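# Reseat stirrer, close stirred cell cap, drop cell into stand

## Task

The stirred cell's cap is blocked because one stirrer arm is caught beneath the ridge inside the cell. Set the stirrer so it rests level on that ridge, then push the cap fully down. Finally push the cell sideways into its stand, with the cap's flat edge facing the back, until it falls into place.

## Robot and tools

ROBOT. Two Franka FR3 seven-joint arms, left_arm and right_arm, each ending in a Robotiq 2F-140 gripper whose two fingers can fold at a hinge when pushed. Bases (scene frame): left_arm near (+0.024, +0.331, 0) m, right_arm near (-0.036, -0.345, 0) m, each yawed very slightly. A camera stand sits behind the arms. Cameras: cam_high, cam_low, cam_left_wrist, cam_right_wrist (each 672x504).

FRAMES. Scene frame: origin at table height midway between the nominal bases, +x out over the table, +y toward left_arm, +z up. Reported hand positions (m) and quats (wxyz) are in this frame and may be off by a few cm. Gripper axes: fingers point along its +z, close along its y. end_effector_position is the point between the pads when shut; fingertips extend about 33 mm past it (about 9 mm when fully open).

ROW FORMAT. Every arm command is one row of 18 numbers in [-1, 1]: left dx, dy, dz, rx, ry, rz, left gripper position, force_limit, speed, then the same nine for the right arm. dx..rz are an offset, not a pose: measured from that arm's Hand target at the start of the action/move, along the Hand target's own axes. 1.0 = 0.6 m for dx/dy/dz and 180 degrees for the rotation vector rx/ry/rz. All zeros for an arm re-requests its current Hand target. Sending an offset again moves it further.

GRIPPER NUMBERS (absolute, not offsets). position: +1 fully open (140 mm), pads touch near -0.8, -1 closes until blocked. force_limit: at slow closing, roughly 14 N at -1, 40 N at 0, 58 N at +1. speed: about 30 mm/s at -1, 140 at 0, 250 at +1; faster closes squeeze harder (up to ~116 N). Both start at +1. Always resend the gripper's current three numbers if it should stay as it is; a 0 is a real command. Grip with the last quarter of the pads near the tips; deeper, the fingers fold and grip unpredictably. Fingertips pushed into a surface fold quietly.

TOOLS.
execute_actions(actions, cameras): actions is a list of actions; each action is a list of up to 15 rows, one per 1/30 s step, each row counted from the same start pose; a short list repeats its last row. Empty list returns state plus all camera images.
move(target, speed, blend, blocking, cameras): straight-line path to one row (or list of up to 15 rows, all offsets from the same starting Hand targets). speed in m/s, 0.002 to 2, default 0.25 (turns up to 2x that in rad/s, max 2.5). blend in m rounds corners; 0 stops at each. Paths ignore obstacles and the other arm, last 0.5 to 10 s. Result adds a move: line (done, off_target, moving, held, fault; limits=paced or held).
wait(seconds 0-10), stop() to brake a running move, zoom_image(camera, region [x0,y0,x1,y1], max 504x504 px), clear_fault(arm) after a reported torque or force fault, read_manual(section="licences"), finished_scene(scene) to end the scene irreversibly.

CONTROL DETAILS. Each step the commanded pose is clipped to within 70 mm and 16 degrees of the measured pose; Hand target in results is the clipped command. Grippers often stop short; a following action (even zeros) pursues it again, or add the missing distance. To release a push, command the target back beyond the gripper. Large turns can swing the elbow.

RESULTS. object_status: 0 moving, 1 blocked while opening, 2 blocked while closing (a grip), 3 reached position or pads met. position_measured in counts: 3 open, ~75 = 100 mm, 139 = 60 mm, 200 = 20 mm, 230 pads touching. To grip harder while status is 2, raise force_limit and nudge position (-1 to -0.98). Flange force is along gripper axes and includes held weight and error. Joint torques and external torques are per joint; Wrist depth gives a 7x7 grid of distances (mm) per wrist camera, '-' for none. Step readings list positions during actions. MOTOR HOT warns of overheating; an over-temperature stop brakes that arm 30-60 s.

LIMITS AND HAZARDS. A force of 85 N on an arm, or contact torque of 85 N m (big joints) or 11 N m (wrist joints), stops the arm until clear_fault; joint range overruns and overspeed do too. Avoid hard pushes, fast hits, slams, grippers pressing on each other or closing on the other arm's fingers (can end the scene), gripping hard on a part still resting on something, heavy twists. Don't drop parts, release moving parts, or let anything fall or be left off the table. The clearance check won't stop grippers from colliding. Loose items may be nudged occasionally. The result must hold without the robot before finished_scene.

Each tool is called after "Emit:" as name(argument=value, ...) on one line, values as JSON.

## Session

Emit:
execute_actions(actions=[])

Scene clock: 0.00 s.
left_arm: end_effector_position=(+0.6277, +0.3136, +0.1882) position_measured=3 object_status=3 end_effector_quat_wxyz=(+0.135, +0.920, -0.128, +0.344) | right_arm: end_effector_position=(+0.2763, -0.1699, +0.1417) position_measured=3 object_status=3 end_effector_quat_wxyz=(-0.350, +0.897, +0.266, -0.055)
Joint positions: left_arm=[-0.071 -0.077 0.132 -2.462 -1.368 2.788 -0.042] | right_arm=[0.334 -0.218 -0.281 -2.636 0.661 1.999 -2.528]
Joint velocities: within noise
Joint torques (N m): no reading
External joint torques (N m): no reading
Flange force (N): no reading
Wrist depth (mm): cam_left_wrist=[386 400 417 449 466 489 526 / 355 366 386 404 422 444 466 / 329 340 356 369 390 408 425 / 313 134 332 341 358 373 397 / - 291 308 320 331 340 112 / - 280 289 300 310 321 323 / - 264 272 282 291 301 310] | cam_right_wrist=[775 530 396 314 263 224 196 / 488 530 412 327 270 230 200 / 803 561 432 338 276 235 206 / 973 147 455 350 286 247 200 / - 596 479 365 296 252 121 / - 728 508 386 309 258 222 / - 686 537 402 317 265 231]
Hand target: left_arm +0.6277, +0.3136, +0.1882; +0.135, +0.920, -0.128, +0.344 | right_arm +0.2763, -0.1699, +0.1417; -0.350, +0.897, +0.266, -0.055
Tool commands: left_gripper/position=+1.0 left_gripper/force_limit=+1.0 left_gripper/speed=+1.0 right_gripper/position=+1.0 right_gripper/force_limit=+1.0 right_gripper/speed=+1.0

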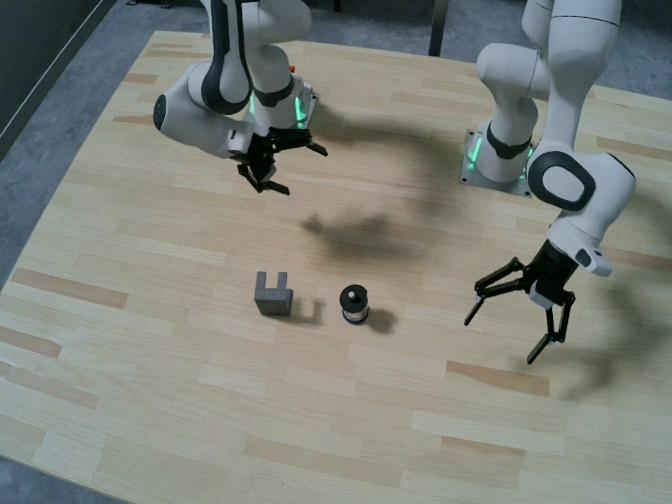

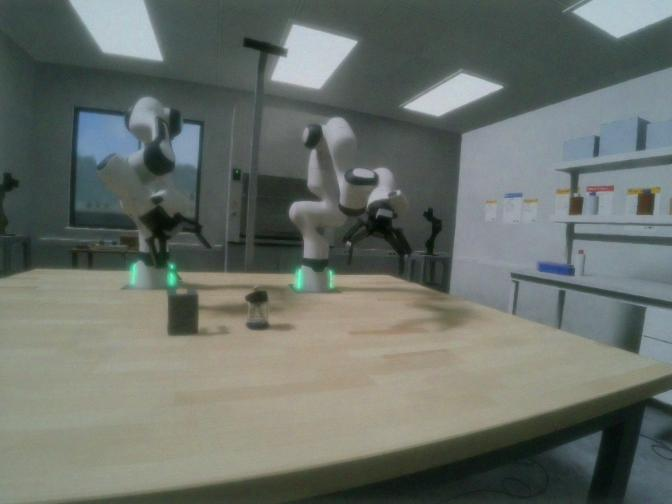

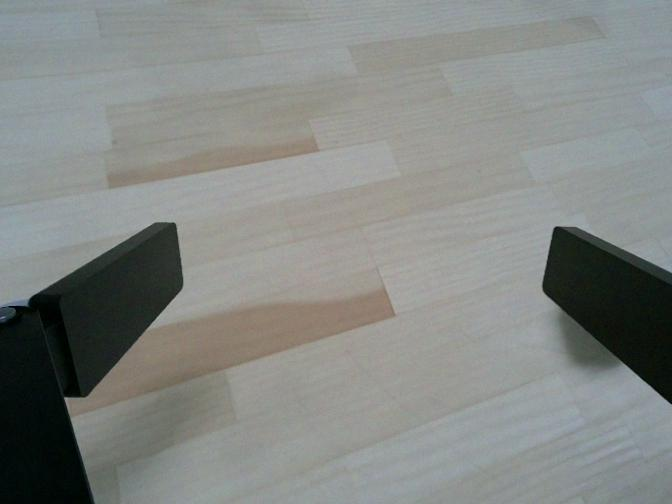

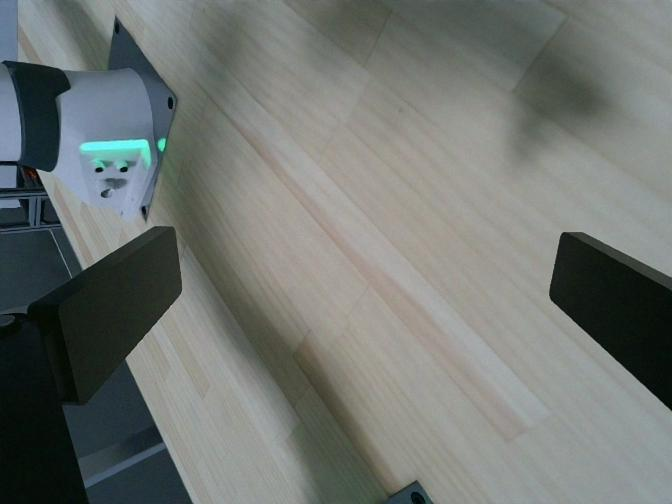

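Emit:
zoom_image(camera="cam_high", region=[230, 240, 400, 360])

Emit:
zoom_image(camera="cam_low", region=[150, 270, 300, 350])

Scaled by 2.965 from the camera's 672x504 image, which has a finer 960x720 frame.

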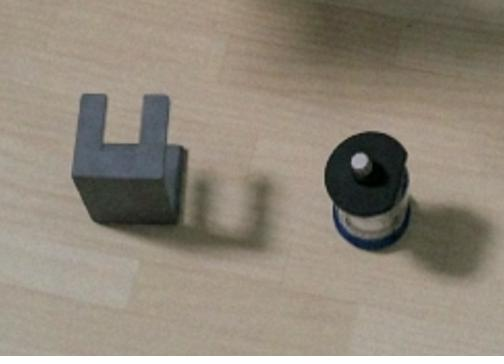

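Scaled by 3.360 from the camera's 672x504 image, which has a finer 960x720 frame.

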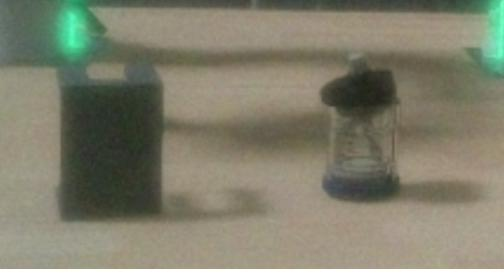

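Emit:
move(target=[0,0,0,0,0,0,1,1,1, 0.319,-0.196,-0.366,-0.231,0.036,0.1755,1,1,1], cameras=["cam_high","cam_right_wrist"])

Scene clock: 4.43 s.
left_arm: end_effector_position=(+0.6277, +0.3136, +0.1882) position_measured=3 object_status=3 end_effector_quat_wxyz=(+0.135, +0.920, -0.128, +0.344) | right_arm: end_effector_position=(+0.4504, -0.1287, +0.4005) position_measured=3 object_status=3 end_effector_quat_wxyz=(-0.001, +1.000, +0.004, +0.001)
Joint positions: left_arm=[-0.071 -0.077 0.132 -2.462 -1.368 2.788 -0.042] | right_arm=[0.057 -0.087 0.372 -1.699 0.034 1.62 -1.186]
Joint velocities: left_arm=[within noise] | right_arm=[0 -0.001 0 0 0 -0.001 0.006]
Joint torques (N m): left_arm=[0.33 -23.97 -1.78 21.04 1.2 1.62 0.1] | right_arm=[-0.74 -25.74 -0.93 25.43 0.59 2.11 0.32]
External joint torques (N m): left_arm=[0.3 1.79 -1.39 -0.03 0.03 0.07 0.06] | right_arm=[-0.71 0.78 0.22 1.08 -0.24 -0.55 0.32]
Flange force (N): left_arm=[1.1 -0.9 6.1] | right_arm=[6.8 -3.1 -5.4]
Wrist depth (mm): cam_left_wrist=[384 399 420 444 465 496 521 / 355 369 386 403 425 448 467 / 331 342 359 371 388 409 428 / 313 134 330 342 357 374 395 / - 290 308 321 333 343 112 / - 281 288 299 309 323 323 / - 263 272 282 291 301 313] | cam_right_wrist=[477 475 470 473 472 467 463 / 510 508 505 500 495 492 490 / 539 538 533 533 530 529 523 / 574 147 571 569 565 557 543 / - 596 618 614 606 603 121 / - 673 663 659 657 652 642 / - 725 723 714 673 661 700]
Hand target: left_arm +0.6277, +0.3136, +0.1882; +0.135, +0.920, -0.128, +0.344 | right_arm +0.4505, -0.1300, +0.4001; +0.001, +1.000, +0.001, +0.000
Off the commanded pose: left_arm 0.000 m, 0 deg | right_arm 0.001 m, 0 deg.
move: done
Images, in order (width x height): cam_high 672x504, cam_right_wrist 672x504.

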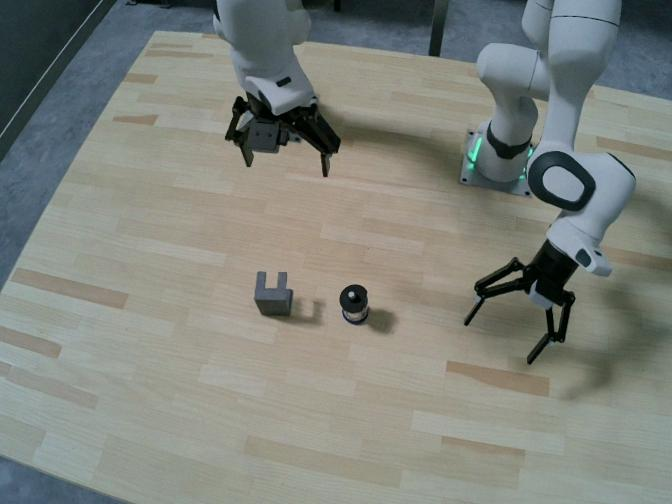

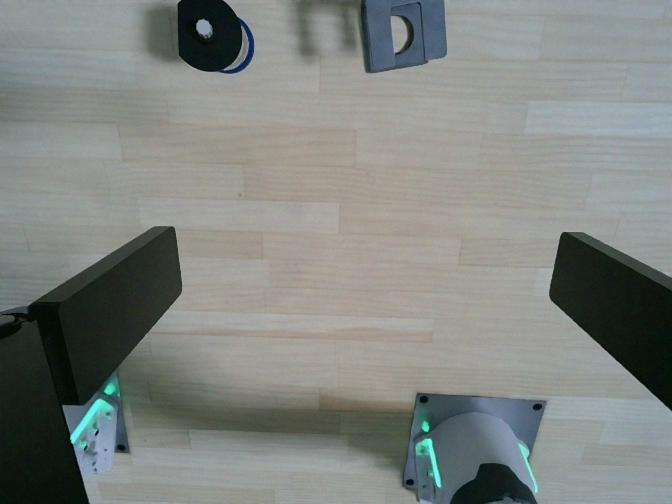

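Emit:
move(target=[0,0,0,0,0,0,1,1,1, 0.2,-0.05,0.05,0,0,0,1,1,1], cameras=["cam_right_wrist"])

Emit:
zoom_image(camera="cam_right_wrist", region=[100, 50, 550, 400])

Scene clock: 6.17 s.
left_arm: end_effector_position=(+0.6277, +0.3136, +0.1882) position_measured=3 object_status=3 end_effector_quat_wxyz=(+0.135, +0.920, -0.128, +0.344) | right_arm: end_effector_position=(+0.5705, -0.0985, +0.3706) position_measured=3 object_status=3 end_effector_quat_wxyz=(-0.002, +1.000, +0.004, +0.001)
Joint positions: left_arm=[-0.071 -0.077 0.132 -2.462 -1.368 2.788 -0.042] | right_arm=[0.135 0.359 0.376 -1.222 -0.127 1.56 -1.125]
Joint velocities: left_arm=[within noise] | right_arm=[0.001 -0.002 0.001 0 0.001 -0.004 0.007]
Joint torques (N m): left_arm=[0.28 -23.94 -1.78 21.07 1.19 1.62 0.15] | right_arm=[-0.08 -40.28 3.49 24.86 0.63 2.15 0.31]
External joint torques (N m): left_arm=[0.39 1.91 -1.25 0.01 0.02 0.08 0.11] | right_arm=[-0.04 1.4 -0.47 0.92 -0.2 -0.52 0.31]
Flange force (N): left_arm=[0.9 -1.4 6.6] | right_arm=[12.8 -5.4 -6.7]
Wrist depth (mm): cam_left_wrist=[383 400 420 441 465 495 522 / 353 370 388 402 423 446 470 / 329 341 355 370 390 409 424 / 312 134 332 344 358 373 396 / - 289 309 318 335 341 112 / - 280 289 300 310 322 324 / - 264 273 281 291 301 312] | cam_right_wrist=[451 448 445 444 441 437 437 / 480 477 471 471 462 467 461 / 509 508 500 497 496 494 492 / 538 147 539 537 530 524 511 / - 127 577 571 571 569 121 / - 630 623 625 618 613 600 / - 671 677 679 669 663 667]
Hand target: left_arm +0.6277, +0.3136, +0.1882; +0.135, +0.920, -0.128, +0.344 | right_arm +0.5704, -0.0999, +0.3699; +0.001, +1.000, +0.001, +0.000
Off the commanded pose: left_arm 0.000 m, 0 deg | right_arm 0.002 m, 1 deg.
move: done
Images, in order (width x height): cam_right_wrist 672x504.

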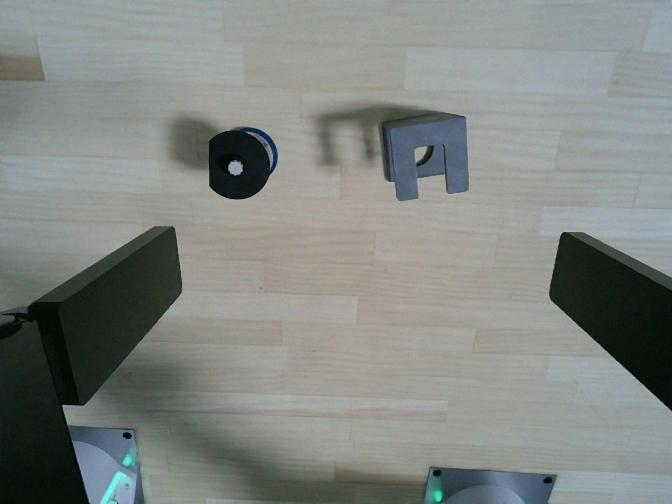

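Scaled by 1.120 from the camera's 672x504 image, which has a finer 960x720 frame.

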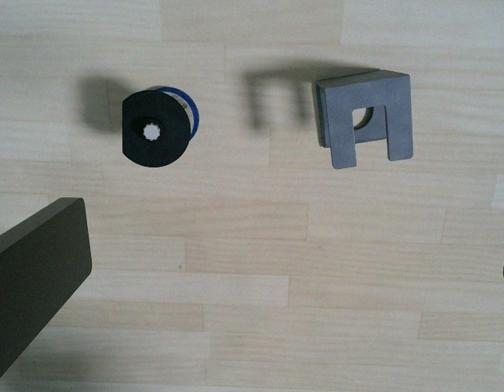

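Emit:
zoom_image(camera="cam_right_wrist", region=[170, 100, 310, 220])

Emit:
zoom_image(camera="cam_right_wrist", region=[360, 90, 500, 220])

Scaled by 3.600 from the camera's 672x504 image, which has a finer 960x720 frame.

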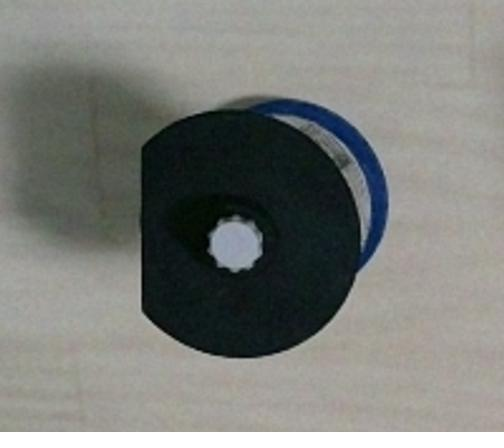

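Scaled by 3.600 from the camera's 672x504 image, which has a finer 960x720 frame.

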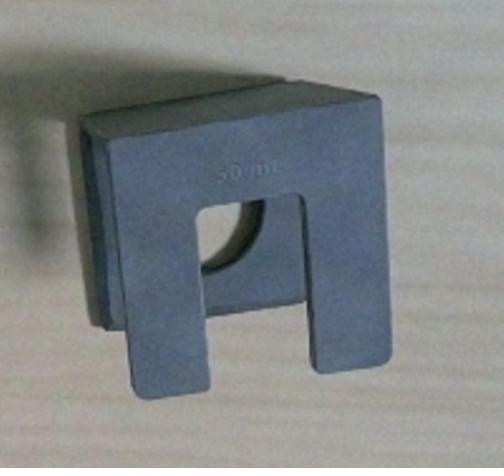

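Emit:
move(target=[0,0,0,0,0,0,1,1,1, -0.184,-0.167,0.3,0,0.389,0,1,1,1], cameras=["cam_high","cam_right_wrist"])

Emit:
zoom_image(camera="cam_right_wrist", region=[200, 50, 500, 300])

Scene clock: 12.40 s.
left_arm: end_effector_position=(+0.6277, +0.3136, +0.1882) position_measured=3 object_status=3 end_effector_quat_wxyz=(+0.135, +0.920, -0.128, +0.344) | right_arm: end_effector_position=(+0.4598, +0.0000, +0.1902) position_measured=3 object_status=3 end_effector_quat_wxyz=(+0.002, +0.820, +0.003, +0.572)
Joint positions: left_arm=[-0.071 -0.077 0.132 -2.462 -1.368 2.788 -0.042] | right_arm=[-0.367 0.132 1.339 -2.541 -1.97 2.102 0.947]
Joint velocities: left_arm=[within noise] | right_arm=[0 -0.001 0 0 0 -0.001 0.007]
Joint torques (N m): left_arm=[0.31 -23.94 -1.78 21.08 1.19 1.62 0.13] | right_arm=[-0.01 -8.81 2.86 17.78 -0.87 -1.31 0.43]
External joint torques (N m): left_arm=[0.24 2.1 -1.43 -0.14 0.02 0.05 0.1] | right_arm=[0 0.51 -0.47 -0.19 -0.32 -0.22 0.4]
Flange force (N): left_arm=[0.8 -1.1 7.0] | right_arm=[0.0 0.0 0.0]
Wrist depth (mm): cam_left_wrist=[383 400 419 444 466 493 523 / 356 366 385 403 423 445 467 / 328 339 357 371 388 409 427 / 311 133 332 345 357 374 396 / - 288 307 319 330 341 112 / - 279 288 298 309 323 324 / - 264 271 283 291 300 311] | cam_right_wrist=[2526 2709 2959 2811 2498 2742 - / 735 735 755 2920 2846 3039 762 / 546 550 555 558 568 575 583 / 447 147 439 444 447 416 458 / - 137 363 342 369 351 121 / - 307 312 307 314 317 300 / - 270 270 271 273 275 278]
Hand target: left_arm +0.6277, +0.3136, +0.1882; +0.135, +0.920, -0.128, +0.344 | right_arm +0.4598, -0.0002, +0.1899; +0.000, +0.819, +0.001, +0.573
Off the commanded pose: left_arm 0.000 m, 0 deg | right_arm 0.000 m, 0 deg.
move: done; limits=paced
Images, in order (width x height): cam_high 672x504, cam_right_wrist 672x504.

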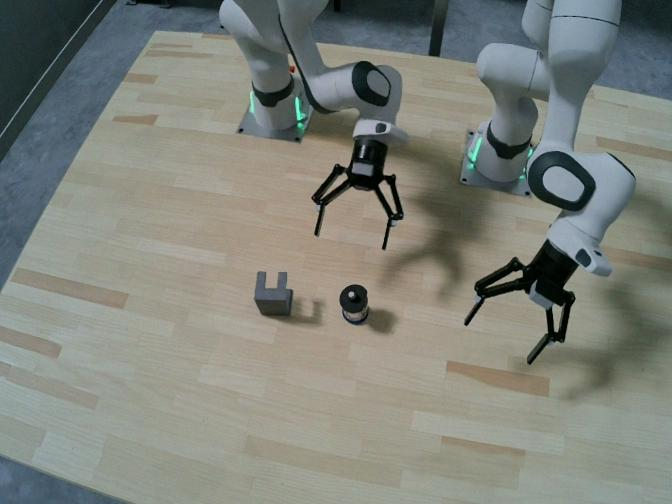

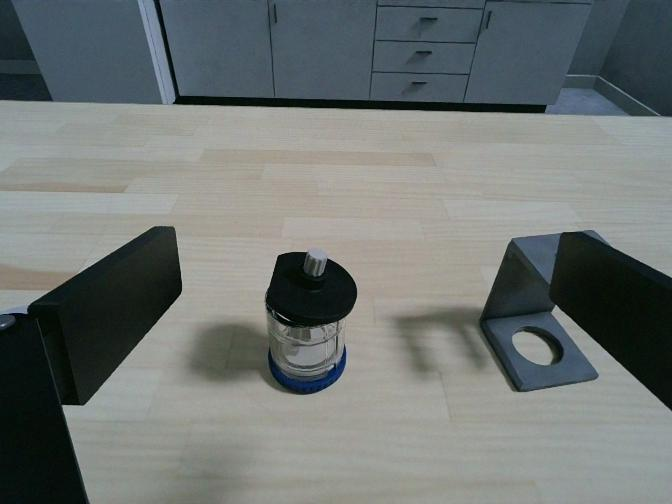

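Scaled by 1.680 from the camera's 672x504 image, which has a finer 960x720 frame.

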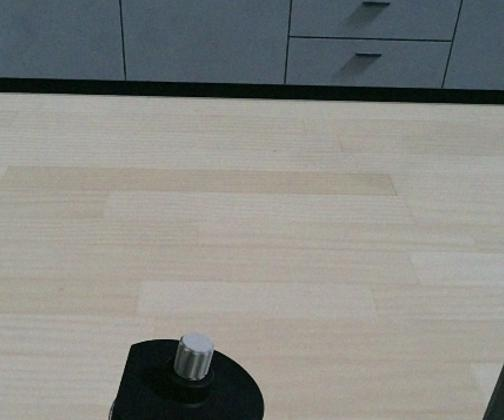

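Emit:
zoom_image(camera="cam_right_wrist", region=[240, 230, 380, 410])

Emit:
zoom_image(camera="cam_right_wrist", region=[460, 220, 630, 400])

Scaled by 2.800 from the camera's 672x504 image, which has a finer 960x720 frame.

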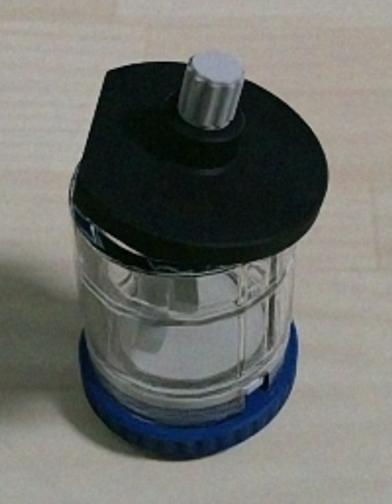

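Scaled by 2.800 from the camera's 672x504 image, which has a finer 960x720 frame.

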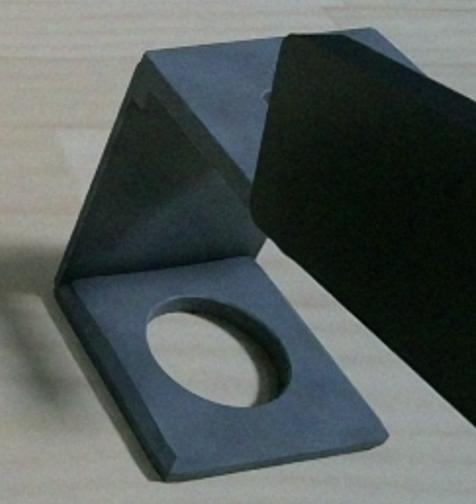

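Emit:
move(target=[0,0,0,0,0,0,1,1,1, -0.165,-0.008,0.131,0,0.0556,0,1,1,1], cameras=["cam_high","cam_low","cam_right_wrist"])

Emit:
zoom_image(camera="cam_right_wrist", region=[200, 100, 480, 380])

Scene clock: 15.07 s.
left_arm: end_effector_position=(+0.6277, +0.3136, +0.1882) position_measured=3 object_status=3 end_effector_quat_wxyz=(+0.135, +0.920, -0.128, +0.344) | right_arm: end_effector_position=(+0.4989, +0.0034, +0.0690) position_measured=3 object_status=3 end_effector_quat_wxyz=(+0.004, +0.768, +0.004, +0.641)
Joint positions: left_arm=[-0.071 -0.077 0.132 -2.462 -1.368 2.788 -0.042] | right_arm=[0.111 0.765 0.806 -2.411 -2.428 1.508 1.075]
Joint velocities: left_arm=[within noise] | right_arm=[0.001 0.001 0.001 -0.002 -0.001 -0.003 0.005]
Joint torques (N m): left_arm=[0.31 -23.96 -1.77 21.09 1.19 1.61 0.12] | right_arm=[-0.14 -29.61 12.85 9.66 -1.33 -2.06 0.32]
External joint torques (N m): left_arm=[0.36 1.81 -1.3 0.02 0.02 0.07 0.09] | right_arm=[-0.21 1.45 -0.75 0.27 -0.28 -0.29 0.29]
Flange force (N): left_arm=[1.0 -1.2 6.3] | right_arm=[-6.2 -1.9 2.4]
Wrist depth (mm): cam_left_wrist=[383 399 418 444 467 491 520 / 354 368 385 406 427 444 465 / 330 342 357 374 389 409 428 / 312 134 331 344 357 370 397 / - 289 309 319 330 340 112 / - 280 289 299 309 322 325 / - 265 272 281 292 300 310] | cam_right_wrist=[2585 2498 5229 2677 3212 2998 3167 / 603 644 596 623 2959 2846 213 / 374 382 335 170 419 424 235 / 281 147 274 280 286 290 252 / - 127 202 200 219 214 120 / - 170 172 175 176 179 173 / - 144 145 147 148 150 152]
Hand target: left_arm +0.6277, +0.3136, +0.1882; +0.135, +0.920, -0.128, +0.344 | right_arm +0.4997, +0.0044, +0.0699; +0.000, +0.766, +0.001, +0.643
Off the commanded pose: left_arm 0.000 m, 0 deg | right_arm 0.002 m, 1 deg.
move: done
Images, in order (width x height): cam_high 672x504, cam_low 672x504, cam_right_wrist 672x504.

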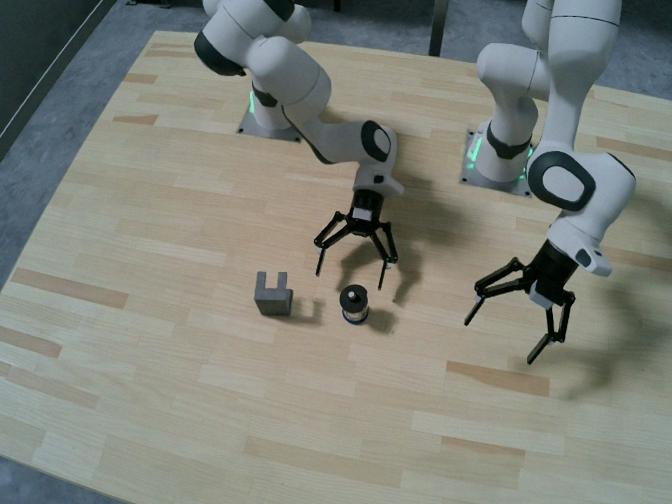

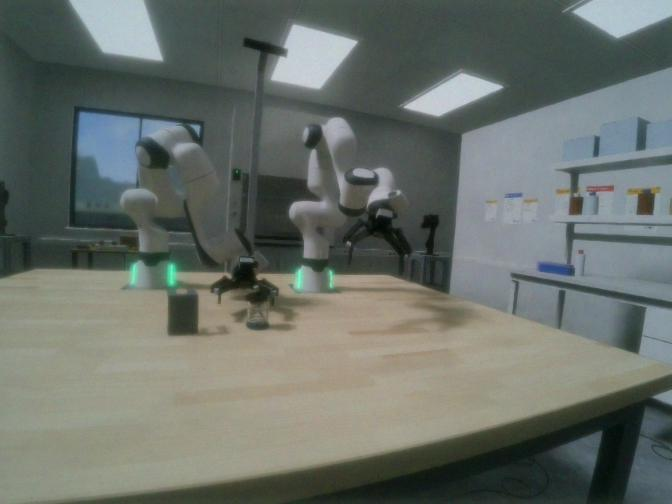

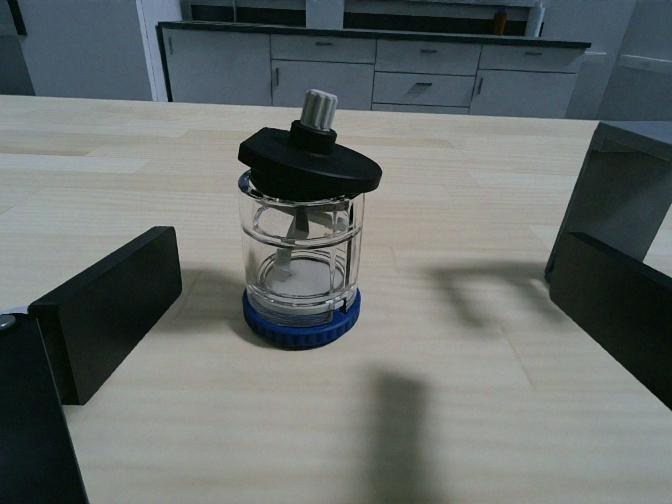

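Scaled by 1.800 from the camera's 672x504 image, which has a finer 960x720 frame.

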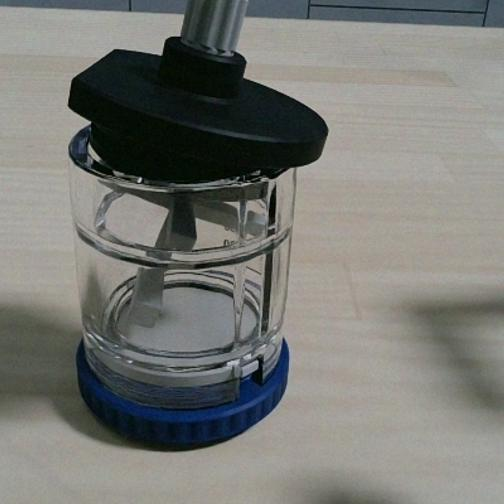

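Emit:
zoom_image(camera="cam_right_wrist", region=[230, 160, 390, 320])

Emit:
zoom_image(camera="cam_right_wrist", region=[230, 80, 390, 240])

Scaled by 3.150 from the camera's 672x504 image, which has a finer 960x720 frame.

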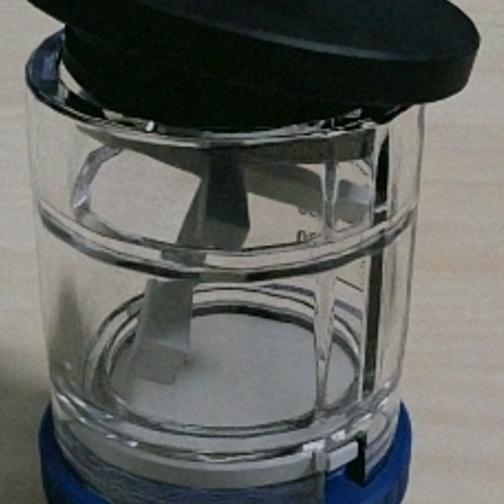

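Scaled by 3.150 from the camera's 672x504 image, which has a finer 960x720 frame.

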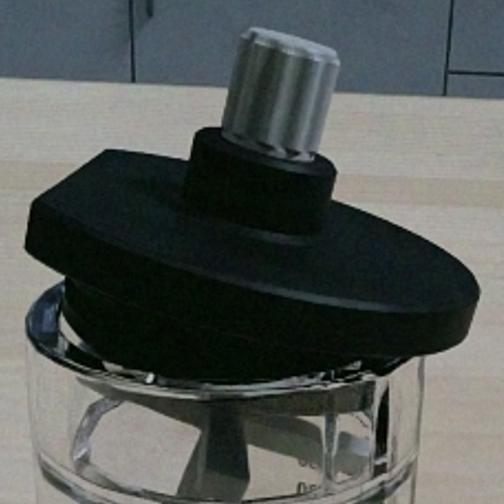

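Emit:
move(target=[0,0,0,0,0,0,1,1,1, -0.0116,0.085,-0.012,0.219,0,-0.0386,0.43,1,0], cameras=["cam_high","cam_right_wrist"])

Emit:
zoom_image(camera="cam_right_wrist", region=[200, 100, 480, 380])

Scene clock: 22.33 s.
left_arm: end_effector_position=(+0.6277, +0.3136, +0.1882) position_measured=3 object_status=3 end_effector_quat_wxyz=(+0.135, +0.920, -0.128, +0.344) | right_arm: end_effector_position=(+0.4914, -0.0448, +0.0653) position_measured=75 object_status=3 end_effector_quat_wxyz=(-0.220, +0.717, +0.264, +0.606)
Joint positions: left_arm=[-0.071 -0.077 0.132 -2.462 -1.368 2.788 -0.042] | right_arm=[1.957 1.298 -0.994 -2.642 -2.839 1.766 2.647]
Joint velocities: left_arm=[within noise] | right_arm=[0 0 0 -0.001 -0.001 0.001 0.005]
Joint torques (N m): left_arm=[0.32 -23.96 -1.77 21.08 1.19 1.62 0.15] | right_arm=[-0.01 -18.72 -21.95 -5.19 1.69 -0.58 0.29]
External joint torques (N m): left_arm=[0.32 1.83 -1.36 -0.03 0.02 0.07 0.12] | right_arm=[-0.1 1.17 -0.2 -0.87 -0.12 0.21 0.26]
Flange force (N): left_arm=[0.8 -1.1 6.4] | right_arm=[0.9 1.9 -1.2]
Wrist depth (mm): cam_left_wrist=[384 403 418 441 464 489 521 / 354 369 384 403 424 445 468 / 330 343 357 370 386 411 426 / 312 133 330 345 359 372 395 / - 289 310 320 333 338 112 / - 279 289 299 310 321 325 / - 265 272 281 292 303 312] | cam_right_wrist=[2920 3356 - 4497 2677 3167 2920 / 755 694 806 762 2846 2392 2342 / 422 428 407 205 465 481 499 / 289 312 265 263 311 152 322 / - 102 216 228 233 121 - / - 108 182 184 186 188 - / - - 152 153 155 156 -]
Hand target: left_arm +0.6277, +0.3136, +0.1882; +0.135, +0.920, -0.128, +0.344 | right_arm +0.4914, -0.0466, +0.0644; -0.220, +0.720, +0.263, +0.603
Off the commanded pose: left_arm 0.000 m, 0 deg | right_arm 0.002 m, 0 deg.
joint sent to its limit (right arm) — joint 5 (forearm roll), lower limit. The joint targets still meet the commanded pose.
move: done; limits=paced
Images, in order (width x height): cam_high 672x504, cam_right_wrist 672x504.

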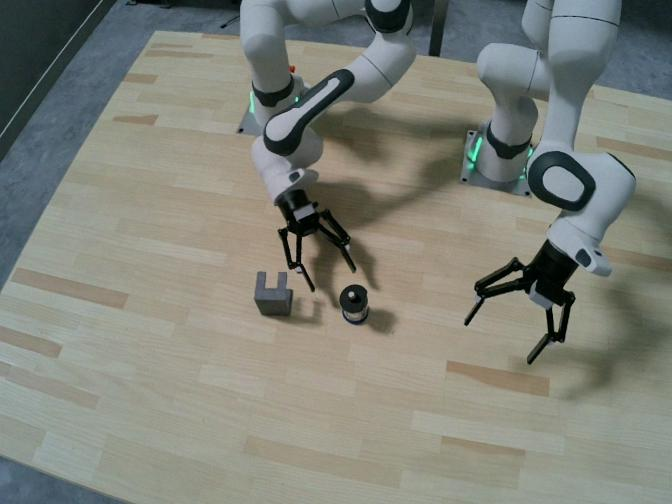

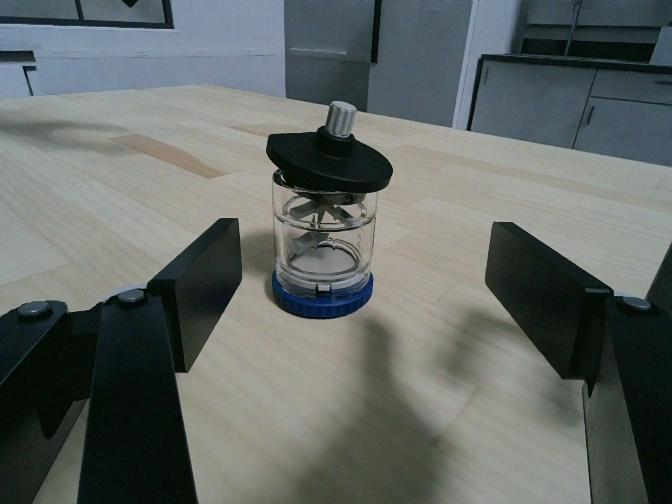

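Scaled by 1.800 from the camera's 672x504 image, which has a finer 960x720 frame.

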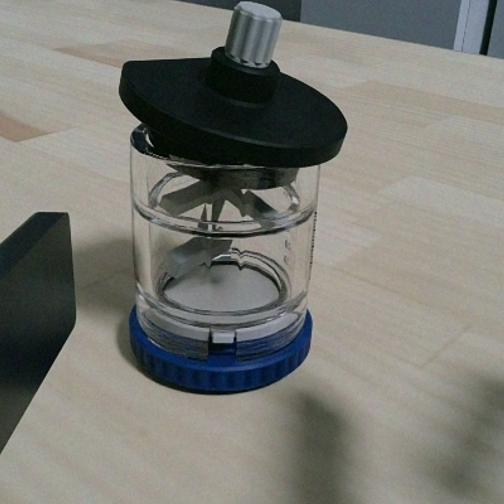

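Emit:
move(target=[0,0,0,0,0,0,1,1,1, 0.287,0.037,-0.15,-0.155,-0.425,0.185,0.43,1,0])

Scene clock: 30.03 s.
left_arm: end_effector_position=(+0.6277, +0.3136, +0.1882) position_measured=3 object_status=3 end_effector_quat_wxyz=(+0.135, +0.920, -0.128, +0.344) | right_arm: end_effector_position=(+0.4611, -0.1005, +0.2502) position_measured=75 object_status=3 end_effector_quat_wxyz=(-0.221, +0.970, -0.015, +0.097)
Joint positions: left_arm=[-0.071 -0.077 0.132 -2.462 -1.368 2.788 -0.042] | right_arm=[2.861 -0.25 -2.542 -1.756 -2.839 4.028 1.692]
Joint velocities: left_arm=[within noise] | right_arm=[0.001 -0.001 -0.001 -0.001 -0.001 0 -0.006]
Joint torques (N m): left_arm=[0.28 -23.9 -1.78 21.06 1.19 1.62 0.13] | right_arm=[0.01 29.7 3.41 20.62 0.68 1.35 -0.04]
External joint torques (N m): left_arm=[0.27 1.86 -1.38 0.02 0.03 0.07 0.09] | right_arm=[0.05 -1.34 -0.68 0.43 -0.07 -0.21 -0.01]
Flange force (N): left_arm=[1.1 -1.0 6.5] | right_arm=[6.7 -1.2 2.6]
Wrist depth (mm): cam_left_wrist=[384 400 420 443 467 493 521 / 355 368 386 404 423 444 469 / 330 341 355 372 388 408 424 / 312 134 330 343 357 372 397 / - 291 310 319 333 340 112 / - 280 290 299 309 322 323 / - 264 271 281 291 302 312] | cam_right_wrist=[619 538 468 416 374 340 232 / 635 547 481 334 380 349 305 / 661 562 487 427 386 349 318 / 677 584 472 437 397 153 323 / - 102 495 449 398 121 - / - 108 523 459 407 373 - / - - 533 467 416 386 -]
Hand target: left_arm +0.6277, +0.3136, +0.1882; +0.135, +0.920, -0.128, +0.344 | right_arm +0.4609, -0.1010, +0.2497; -0.095, +0.995, -0.009, +0.041
Off the commanded pose: left_arm 0.000 m, 0 deg | right_arm 0.001 m, 28 deg; orientation clipped.
joint sent to its limit (right arm) — joint 1 (waist), upper limit; joint 5 (forearm roll), lower limit. The joint targets are off in orientation, not in position.
move: off_target (right_arm); limits=paced

Emit:
move(target=[0,0,0,0,0,0,1,1,1, 0.024,-0.031,0.324,0.1155,0.3767,-0.2193,0.43,1,0])

Scene clock: 36.83 s.
left_arm: end_effector_position=(+0.6277, +0.3136, +0.1882) position_measured=3 object_status=3 end_effector_quat_wxyz=(+0.135, +0.920, -0.128, +0.344) | right_arm: end_effector_position=(+0.4928, -0.0473, +0.0651) position_measured=75 object_status=3 end_effector_quat_wxyz=(-0.057, +0.806, +0.181, +0.560)
Joint positions: left_arm=[-0.071 -0.077 0.132 -2.462 -1.368 2.788 -0.042] | right_arm=[2.861 -0.447 -2.293 -2.616 -2.838 2.083 1.041]
Joint velocities: left_arm=[within noise] | right_arm=[0 0.001 0 0 -0.001 -0.002 0.004]
Joint torques (N m): left_arm=[0.29 -23.94 -1.78 21.04 1.19 1.63 0.15] | right_arm=[-0.05 21.6 7.66 11.07 -0.73 -1.67 0.35]
External joint torques (N m): left_arm=[0.25 1.96 -1.4 -0.1 0.02 0.07 0.11] | right_arm=[0.01 -1.54 -0.43 -0.19 -0.29 -0.37 0.31]
Flange force (N): left_arm=[0.8 -1.0 6.7] | right_arm=[-7.0 -1.3 4.8]
Wrist depth (mm): cam_left_wrist=[385 398 420 443 465 493 518 / 355 368 388 403 424 444 469 / 330 342 355 372 388 404 427 / 314 134 332 345 359 372 394 / - 291 310 320 332 341 112 / - 280 289 299 310 320 325 / - 265 271 283 291 302 312] | cam_right_wrist=[491 538 616 659 2742 2444 2271 / 356 375 176 452 479 529 589 / 276 288 285 314 350 377 180 / 227 238 215 257 273 141 141 / - 102 199 215 223 121 - / - 108 176 182 188 191 - / - - 155 159 164 169 -]
Hand target: left_arm +0.6277, +0.3136, +0.1882; +0.135, +0.920, -0.128, +0.344 | right_arm +0.4917, -0.0464, +0.0642; -0.167, +0.752, +0.239, +0.592
Off the commanded pose: left_arm 0.000 m, 0 deg | right_arm 0.002 m, 24 deg; orientation clipped.
joint sent to its limit (right arm) — joint 1 (waist), upper limit; joint 5 (forearm roll), lower limit. The joint targets are off in orientation, not in position.
move: off_target (right_arm); limits=paced

Emit:
move(target=[0,0,0,0,0,0,1,1,1, 0.715,0.007,-0.581,0,0.29,0,0.43,1,0], cameras=["cam_high","cam_low"])

Scene clock: 44.20 s.
left_arm: end_effector_position=(+0.6277, +0.3136, +0.1882) position_measured=3 object_status=3 end_effector_quat_wxyz=(+0.135, +0.920, -0.128, +0.344) | right_arm: end_effector_position=(+0.3334, -0.1259, +0.5996) position_measured=75 object_status=3 end_effector_quat_wxyz=(-0.190, +0.322, +0.070, +0.925)
Joint positions: left_arm=[-0.071 -0.077 0.132 -2.462 -1.368 2.788 -0.042] | right_arm=[2.844 1.567 -1.844 -3.019 -2.289 2.124 2.324]
Joint velocities: left_arm=[within noise] | right_arm=[0 -0.002 0.001 0 -0.004 -0.001 0.002]
Joint torques (N m): left_arm=[0.29 -23.91 -1.79 21.03 1.18 1.62 0.13] | right_arm=[-1.11 -11.44 -15.43 6.8 -0.71 -3 0.21]
External joint torques (N m): left_arm=[0.25 1.96 -1.41 -0.11 0.01 0.06 0.1] | right_arm=[-1.09 -0.79 0.19 0.36 -0.28 0.07 0.19]
Flange force (N): left_arm=[0.8 -1.0 6.6] | right_arm=[-5.6 3.7 5.9]
Wrist depth (mm): cam_left_wrist=[384 400 420 444 466 489 521 / 353 366 384 405 426 447 473 / 329 340 356 375 390 406 426 / 310 134 330 345 357 371 396 / - 289 310 319 332 343 112 / - 279 287 299 310 320 325 / - 265 270 282 293 301 311] | cam_right_wrist=[1551 - - 1338 1641 1489 1499 / 1938 - 2008 - 1583 1666 - / 2444 - 2271 - - - - / - - 2615 3356 - 140 - / - 102 145 - - 121 - / - 108 5484 4997 3945 - - / - - 3039 3212 2742 - -]
Hand target: left_arm +0.6277, +0.3136, +0.1882; +0.135, +0.920, -0.128, +0.344 | right_arm +0.3347, -0.1251, +0.5985; -0.191, +0.325, +0.071, +0.924 (not the last commanded pose)
Off the commanded pose: left_arm 0.000 m, 0 deg | right_arm 0.068 m, 17 deg; orientation clipped.
move: held (right_arm; a check stopped the path); limits=paced,held
pose unreachable (right arm): on one or more control steps of this call, first in action 0 (counted from 0), this arm could not follow its commanded pose, so it was not sent that pose on those steps. It may still have moved: this result reports where it is.
cause: moving toward the commanded pose would bring two parts of the arm too close to each other (joints 2 (shoulder) to 5 (forearm roll) lie between them).
Images, in order (width x height): cam_high 672x504, cam_low 672x504.

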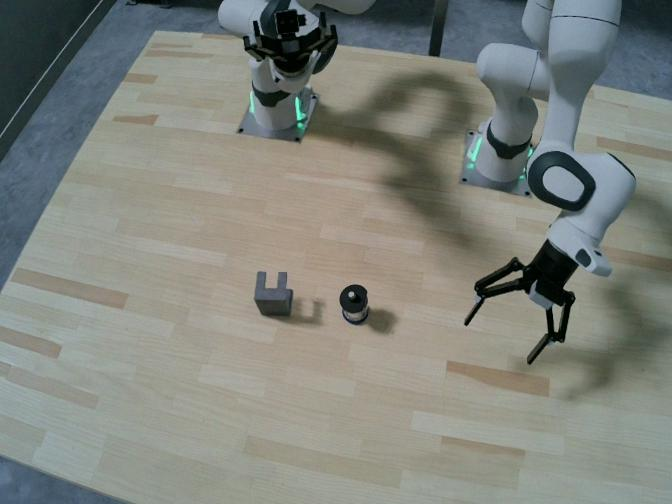

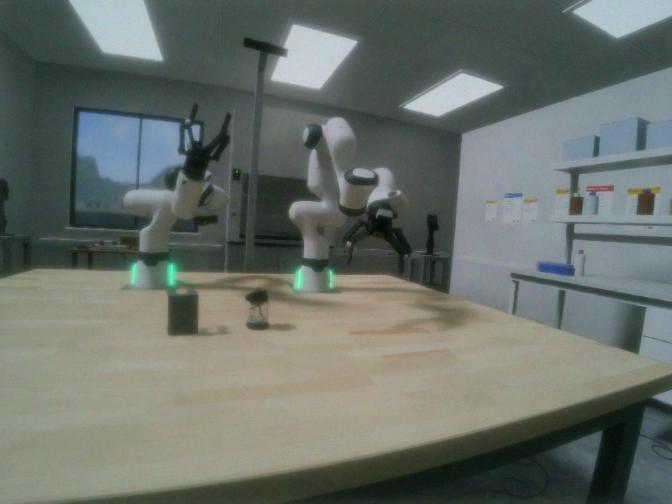

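Emit:
move(target=[0,0,0,0,0,0,1,1,1, 0.537,0.09,0.317,0,0.11,0,0.43,1,0], cameras=["cam_low"])

Scene clock: 47.90 s.
left_arm: end_effector_position=(+0.6277, +0.3136, +0.1882) position_measured=3 object_status=3 end_effector_quat_wxyz=(+0.135, +0.920, -0.128, +0.344) | right_arm: end_effector_position=(+0.2342, -0.2270, +0.9488) position_measured=75 object_status=3 end_effector_quat_wxyz=(-0.197, +0.143, +0.022, +0.970)
Joint positions: left_arm=[-0.071 -0.077 0.132 -2.462 -1.368 2.788 -0.042] | right_arm=[2.335 1.506 -2.627 -2.534 -2.838 2.201 2.637]
Joint velocities: left_arm=[within noise] | right_arm=[0 0 0 0 0 0 0.006]
Joint torques (N m): left_arm=[0.27 -23.9 -1.75 21.09 1.19 1.62 0.13] | right_arm=[-1.05 -15.47 -12.03 16.67 -0.94 -2.45 0.29]
External joint torques (N m): left_arm=[0.23 1.94 -1.38 -0.04 0.02 0.06 0.1] | right_arm=[-1.05 0.56 0.34 0.6 -0.28 0.32 0.28]
Flange force (N): left_arm=[0.9 -1.1 6.7] | right_arm=[-0.3 -0.8 1.8]
Wrist depth (mm): cam_left_wrist=[385 400 419 438 469 489 523 / 353 368 387 400 427 446 468 / 330 340 357 370 386 405 422 / 313 134 329 345 358 372 395 / - 290 309 319 332 343 112 / - 280 288 300 311 323 324 / - 265 271 282 291 301 312] | cam_right_wrist=[- 1092 1051 - - - 1066 / - 1202 1202 - - - 1165 / - 1263 1315 - - - 1242 / 1641 - 146 - - 141 - / - 102 146 1874 - 121 - / - 108 1990 2044 2008 - - / - - - - - - -]
Hand target: left_arm +0.6277, +0.3136, +0.1882; +0.135, +0.920, -0.128, +0.344 | right_arm +0.2344, -0.2250, +0.9490; -0.200, +0.161, +0.037, +0.966
Off the commanded pose: left_arm 0.000 m, 0 deg | right_arm 0.002 m, 3 deg.
joint sent to its limit (right arm) — joint 5 (forearm roll), lower limit. The joint targets still meet the commanded pose.
move: off_target (right_arm)
Images, in order (width x height): cam_low 672x504.

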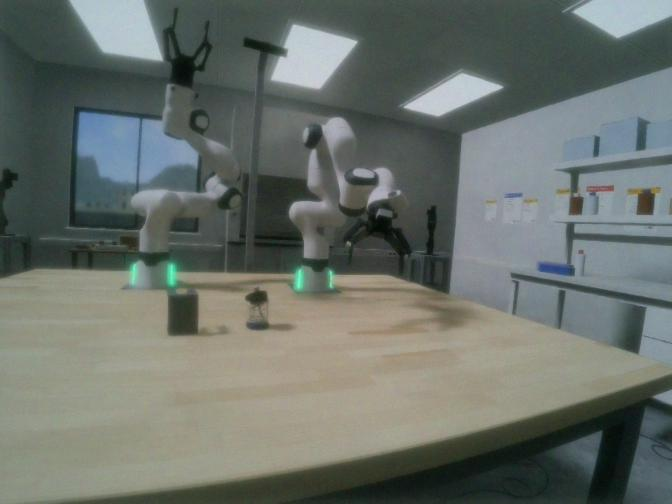

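Emit:
move(target=[0,0,0,0,0,0,1,1,1, 0.542,0.487,-0.19,-0.181,-0.004,-0.525,0.43,1,0], cameras=["cam_low"])

Scene clock: 53.80 s.
left_arm: end_effector_position=(+0.6277, +0.3136, +0.1882) position_measured=3 object_status=3 end_effector_quat_wxyz=(+0.135, +0.920, -0.128, +0.344) | right_arm: end_effector_position=(+0.0327, -0.6302, +0.9487) position_measured=75 object_status=3 end_effector_quat_wxyz=(+0.618, +0.103, -0.100, +0.773)
Joint positions: left_arm=[-0.071 -0.077 0.132 -2.462 -1.368 2.788 -0.042] | right_arm=[0.751 1.433 -2.656 -2.543 -2.838 2.174 2.464]
Joint velocities: left_arm=[within noise] | right_arm=[0 -0.001 -0.001 0.001 0.001 0 0.007]
Joint torques (N m): left_arm=[0.31 -23.97 -1.8 21.08 1.2 1.62 0.14] | right_arm=[-1.09 -13.53 -11.21 18.37 -0.92 -2.52 0.3]
External joint torques (N m): left_arm=[0.2 1.86 -1.49 -0.02 0.03 0.05 0.1] | right_arm=[-1.09 0.54 0.42 0.77 -0.24 0.35 0.29]
Flange force (N): left_arm=[1.0 -0.8 6.5] | right_arm=[-0.3 -1.1 2.4]
Wrist depth (mm): cam_left_wrist=[384 397 417 442 469 490 520 / 353 368 386 406 422 446 464 / 328 340 355 370 387 408 428 / 313 134 331 345 357 372 400 / - 291 309 319 331 341 112 / - 280 290 297 310 322 323 / - 264 271 282 290 301 313] | cam_right_wrist=[- 1061 1056 1013 - - - / 1159 1159 1061 1102 1235 1165 1165 / - - 1256 - - 1292 - / - - 166 1730 - 141 - / - 102 132 - - 121 - / - - - 2162 - 1938 - / - - - 1716 1785 - -]
Hand target: left_arm +0.6277, +0.3136, +0.1882; +0.135, +0.920, -0.128, +0.344 | right_arm +0.0347, -0.6303, +0.9491; +0.611, +0.132, -0.100, +0.774
Off the commanded pose: left_arm 0.000 m, 0 deg | right_arm 0.002 m, 3 deg.
joint sent to its limit (right arm) — joint 5 (forearm roll), lower limit. The joint targets are off in orientation, not in position.
move: off_target (right_arm)
Images, in order (width x height): cam_low 672x504.

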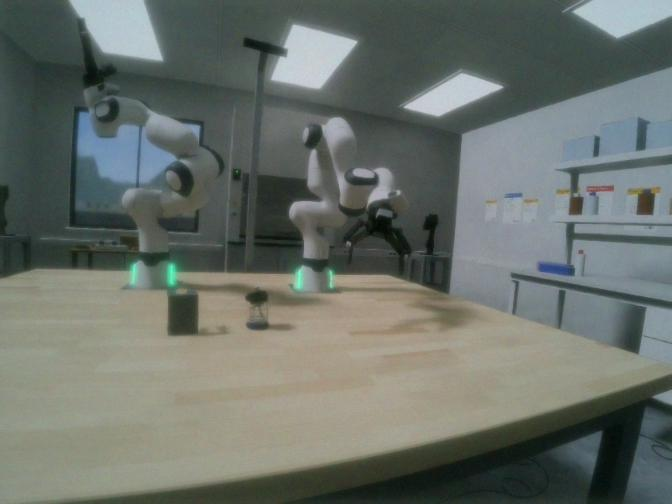

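Emit:
move(target=[0,0,0,0,0,0,1,1,1, -0.1875,-0.565,-0.813,0.2155,-0.539,0.083,0.43,1,0], cameras=["cam_low","cam_high"])

Scene clock: 58.97 s.
left_arm: end_effector_position=(+0.6277, +0.3136, +0.1882) position_measured=3 object_status=3 end_effector_quat_wxyz=(+0.135, +0.920, -0.128, +0.344) | right_arm: end_effector_position=(+0.3478, -0.5018, +0.4497) position_measured=75 object_status=3 end_effector_quat_wxyz=(+0.175, +0.814, -0.292, +0.470)
Joint positions: left_arm=[-0.071 -0.077 0.132 -2.462 -1.368 2.788 -0.042] | right_arm=[2.177 1.023 -2.706 -2.419 -2.751 3.782 1.538]
Joint velocities: left_arm=[within noise] | right_arm=[0 -0.001 0 -0.001 0.003 0.005 0]
Joint torques (N m): left_arm=[0.29 -23.94 -1.77 21.07 1.18 1.62 0.11] | right_arm=[-1.03 -6.43 -8.93 21.21 -0.22 -0.86 0.33]
External joint torques (N m): left_arm=[0.27 1.9 -1.38 -0.08 0.02 0.06 0.08] | right_arm=[-1.02 -0.82 0.29 1.07 0.52 0.16 0.31]
Flange force (N): left_arm=[0.9 -1.0 6.4] | right_arm=[6.4 -4.6 1.9]
Wrist depth (mm): cam_left_wrist=[381 397 420 442 465 487 517 / 353 367 386 403 424 444 468 / 331 342 359 372 389 406 425 / 314 134 328 344 357 372 396 / - 290 307 320 330 340 112 / - 280 289 300 311 321 323 / - 265 272 281 291 302 311] | cam_right_wrist=[2526 2959 4015 3748 - 1460 1595 / 2677 2920 2920 2920 2709 - - / 2318 903 914 925 2471 2101 - / 765 786 750 767 778 152 1906 / - 102 644 663 661 121 109 / - 108 583 586 586 584 - / - - 520 522 522 527 -]
Hand target: left_arm +0.6277, +0.3136, +0.1882; +0.135, +0.920, -0.128, +0.344 | right_arm +0.3485, -0.5005, +0.4489; +0.171, +0.814, -0.296, +0.470
Off the commanded pose: left_arm 0.000 m, 0 deg | right_arm 0.002 m, 1 deg.
move: done; limits=paced
Images, in order (width x height): cam_high 672x504, cam_low 672x504.

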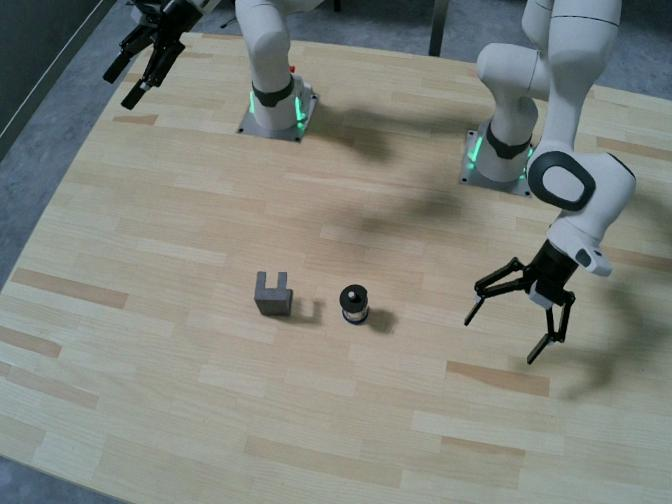

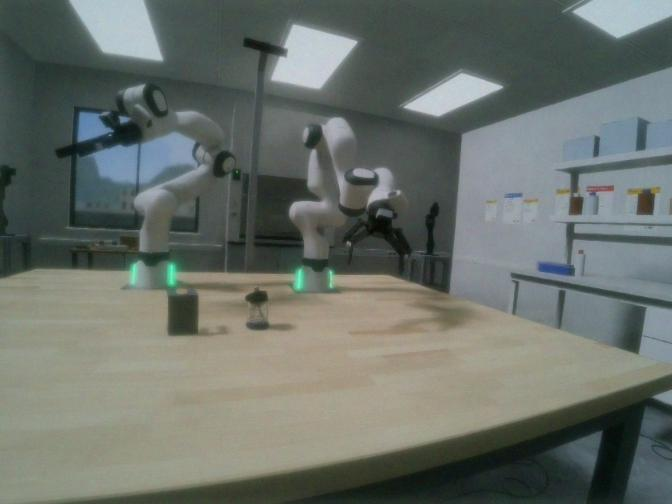

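Emit:
move(target=[[0,0,0,0,0,0,1,1,1, 0.592,0.501,-0.642,-0.2155,0.539,-0.083,0.43,1,0],[0,0,0,0,0,0,1,1,1, 0.167,0.457,-0.276,-0.2155,0.539,-0.083,0.43,1,0]], cameras=["cam_low","cam_high"])

Scene clock: 66.67 s.
left_arm: end_effector_position=(+0.6277, +0.3136, +0.1882) position_measured=3 object_status=3 end_effector_quat_wxyz=(+0.135, +0.920, -0.128, +0.344) | right_arm: end_effector_position=(+0.1042, -0.6737, +0.6912) position_measured=75 object_status=3 end_effector_quat_wxyz=(+0.610, +0.149, -0.114, +0.770)
Joint positions: left_arm=[-0.071 -0.077 0.132 -2.462 -1.368 2.788 -0.042] | right_arm=[1.154 1.506 -2.021 -3.018 -2.241 1.871 2.173]
Joint torques (N m): left_arm=[0.32 -23.93 -1.76 21.03 1.19 1.63 0.14] | right_arm=[-0.17 -10.37 -14.31 10.96 -0.79 -2.77 0.15]
External joint torques (N m): left_arm=[0.26 1.86 -1.41 -0.05 0.02 0.07 0.11] | right_arm=[-0.14 0.11 0.16 0.11 -0.29 0.27 0.14]
Flange force (N): left_arm=[0.9 -0.9 6.5] | right_arm=[0.3 0.5 1.4]
Wrist depth (mm): cam_left_wrist=[386 397 422 444 471 494 518 / 355 369 385 407 425 445 467 / 330 341 357 374 387 409 426 / 310 134 330 343 359 372 394 / - 289 310 320 332 343 112 / - 279 288 299 310 322 325 / - 264 271 282 292 302 311] | cam_right_wrist=[- 1159 - - 1307 1249 - / - - - 1716 1629 1379 - / - - 1540 1743 1743 - - / - - 147 - 1922 140 - / - 102 - - 2008 121 - / - - - - - - - / - - 1922 1629 - - -]
Hand target: left_arm +0.6277, +0.3136, +0.1882; +0.135, +0.920, -0.128, +0.344 | right_arm +0.1056, -0.6740, +0.6912; +0.609, +0.151, -0.114, +0.771 (not the last commanded pose)
Off the commanded pose: left_arm 0.000 m, 0 deg | right_arm 0.076 m, 3 deg.
move: held (right_arm; a check stopped the path); path passed 1 of 2 targets; limits=held
pose unreachable (right arm): on one or more control steps of this call, first in action 0 (counted from 0), this arm could not follow its commanded pose, so it was not sent that pose on those steps. It may still have moved: this result reports where it is.
cause: moving toward the commanded pose would bring two parts of the arm too close to each other (joints 2 (shoulder) to 5 (forearm roll) lie between them).
Images, in order (width x height): cam_high 672x504, cam_low 672x504.

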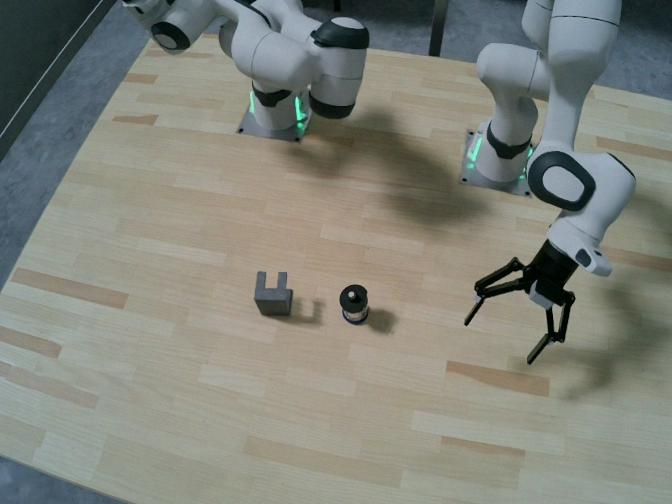

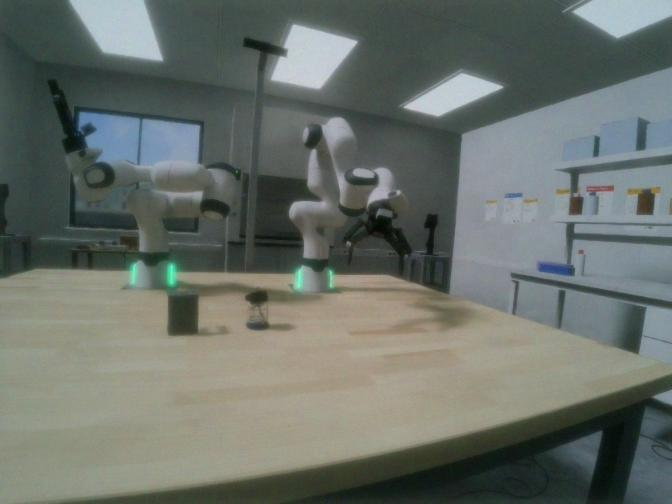

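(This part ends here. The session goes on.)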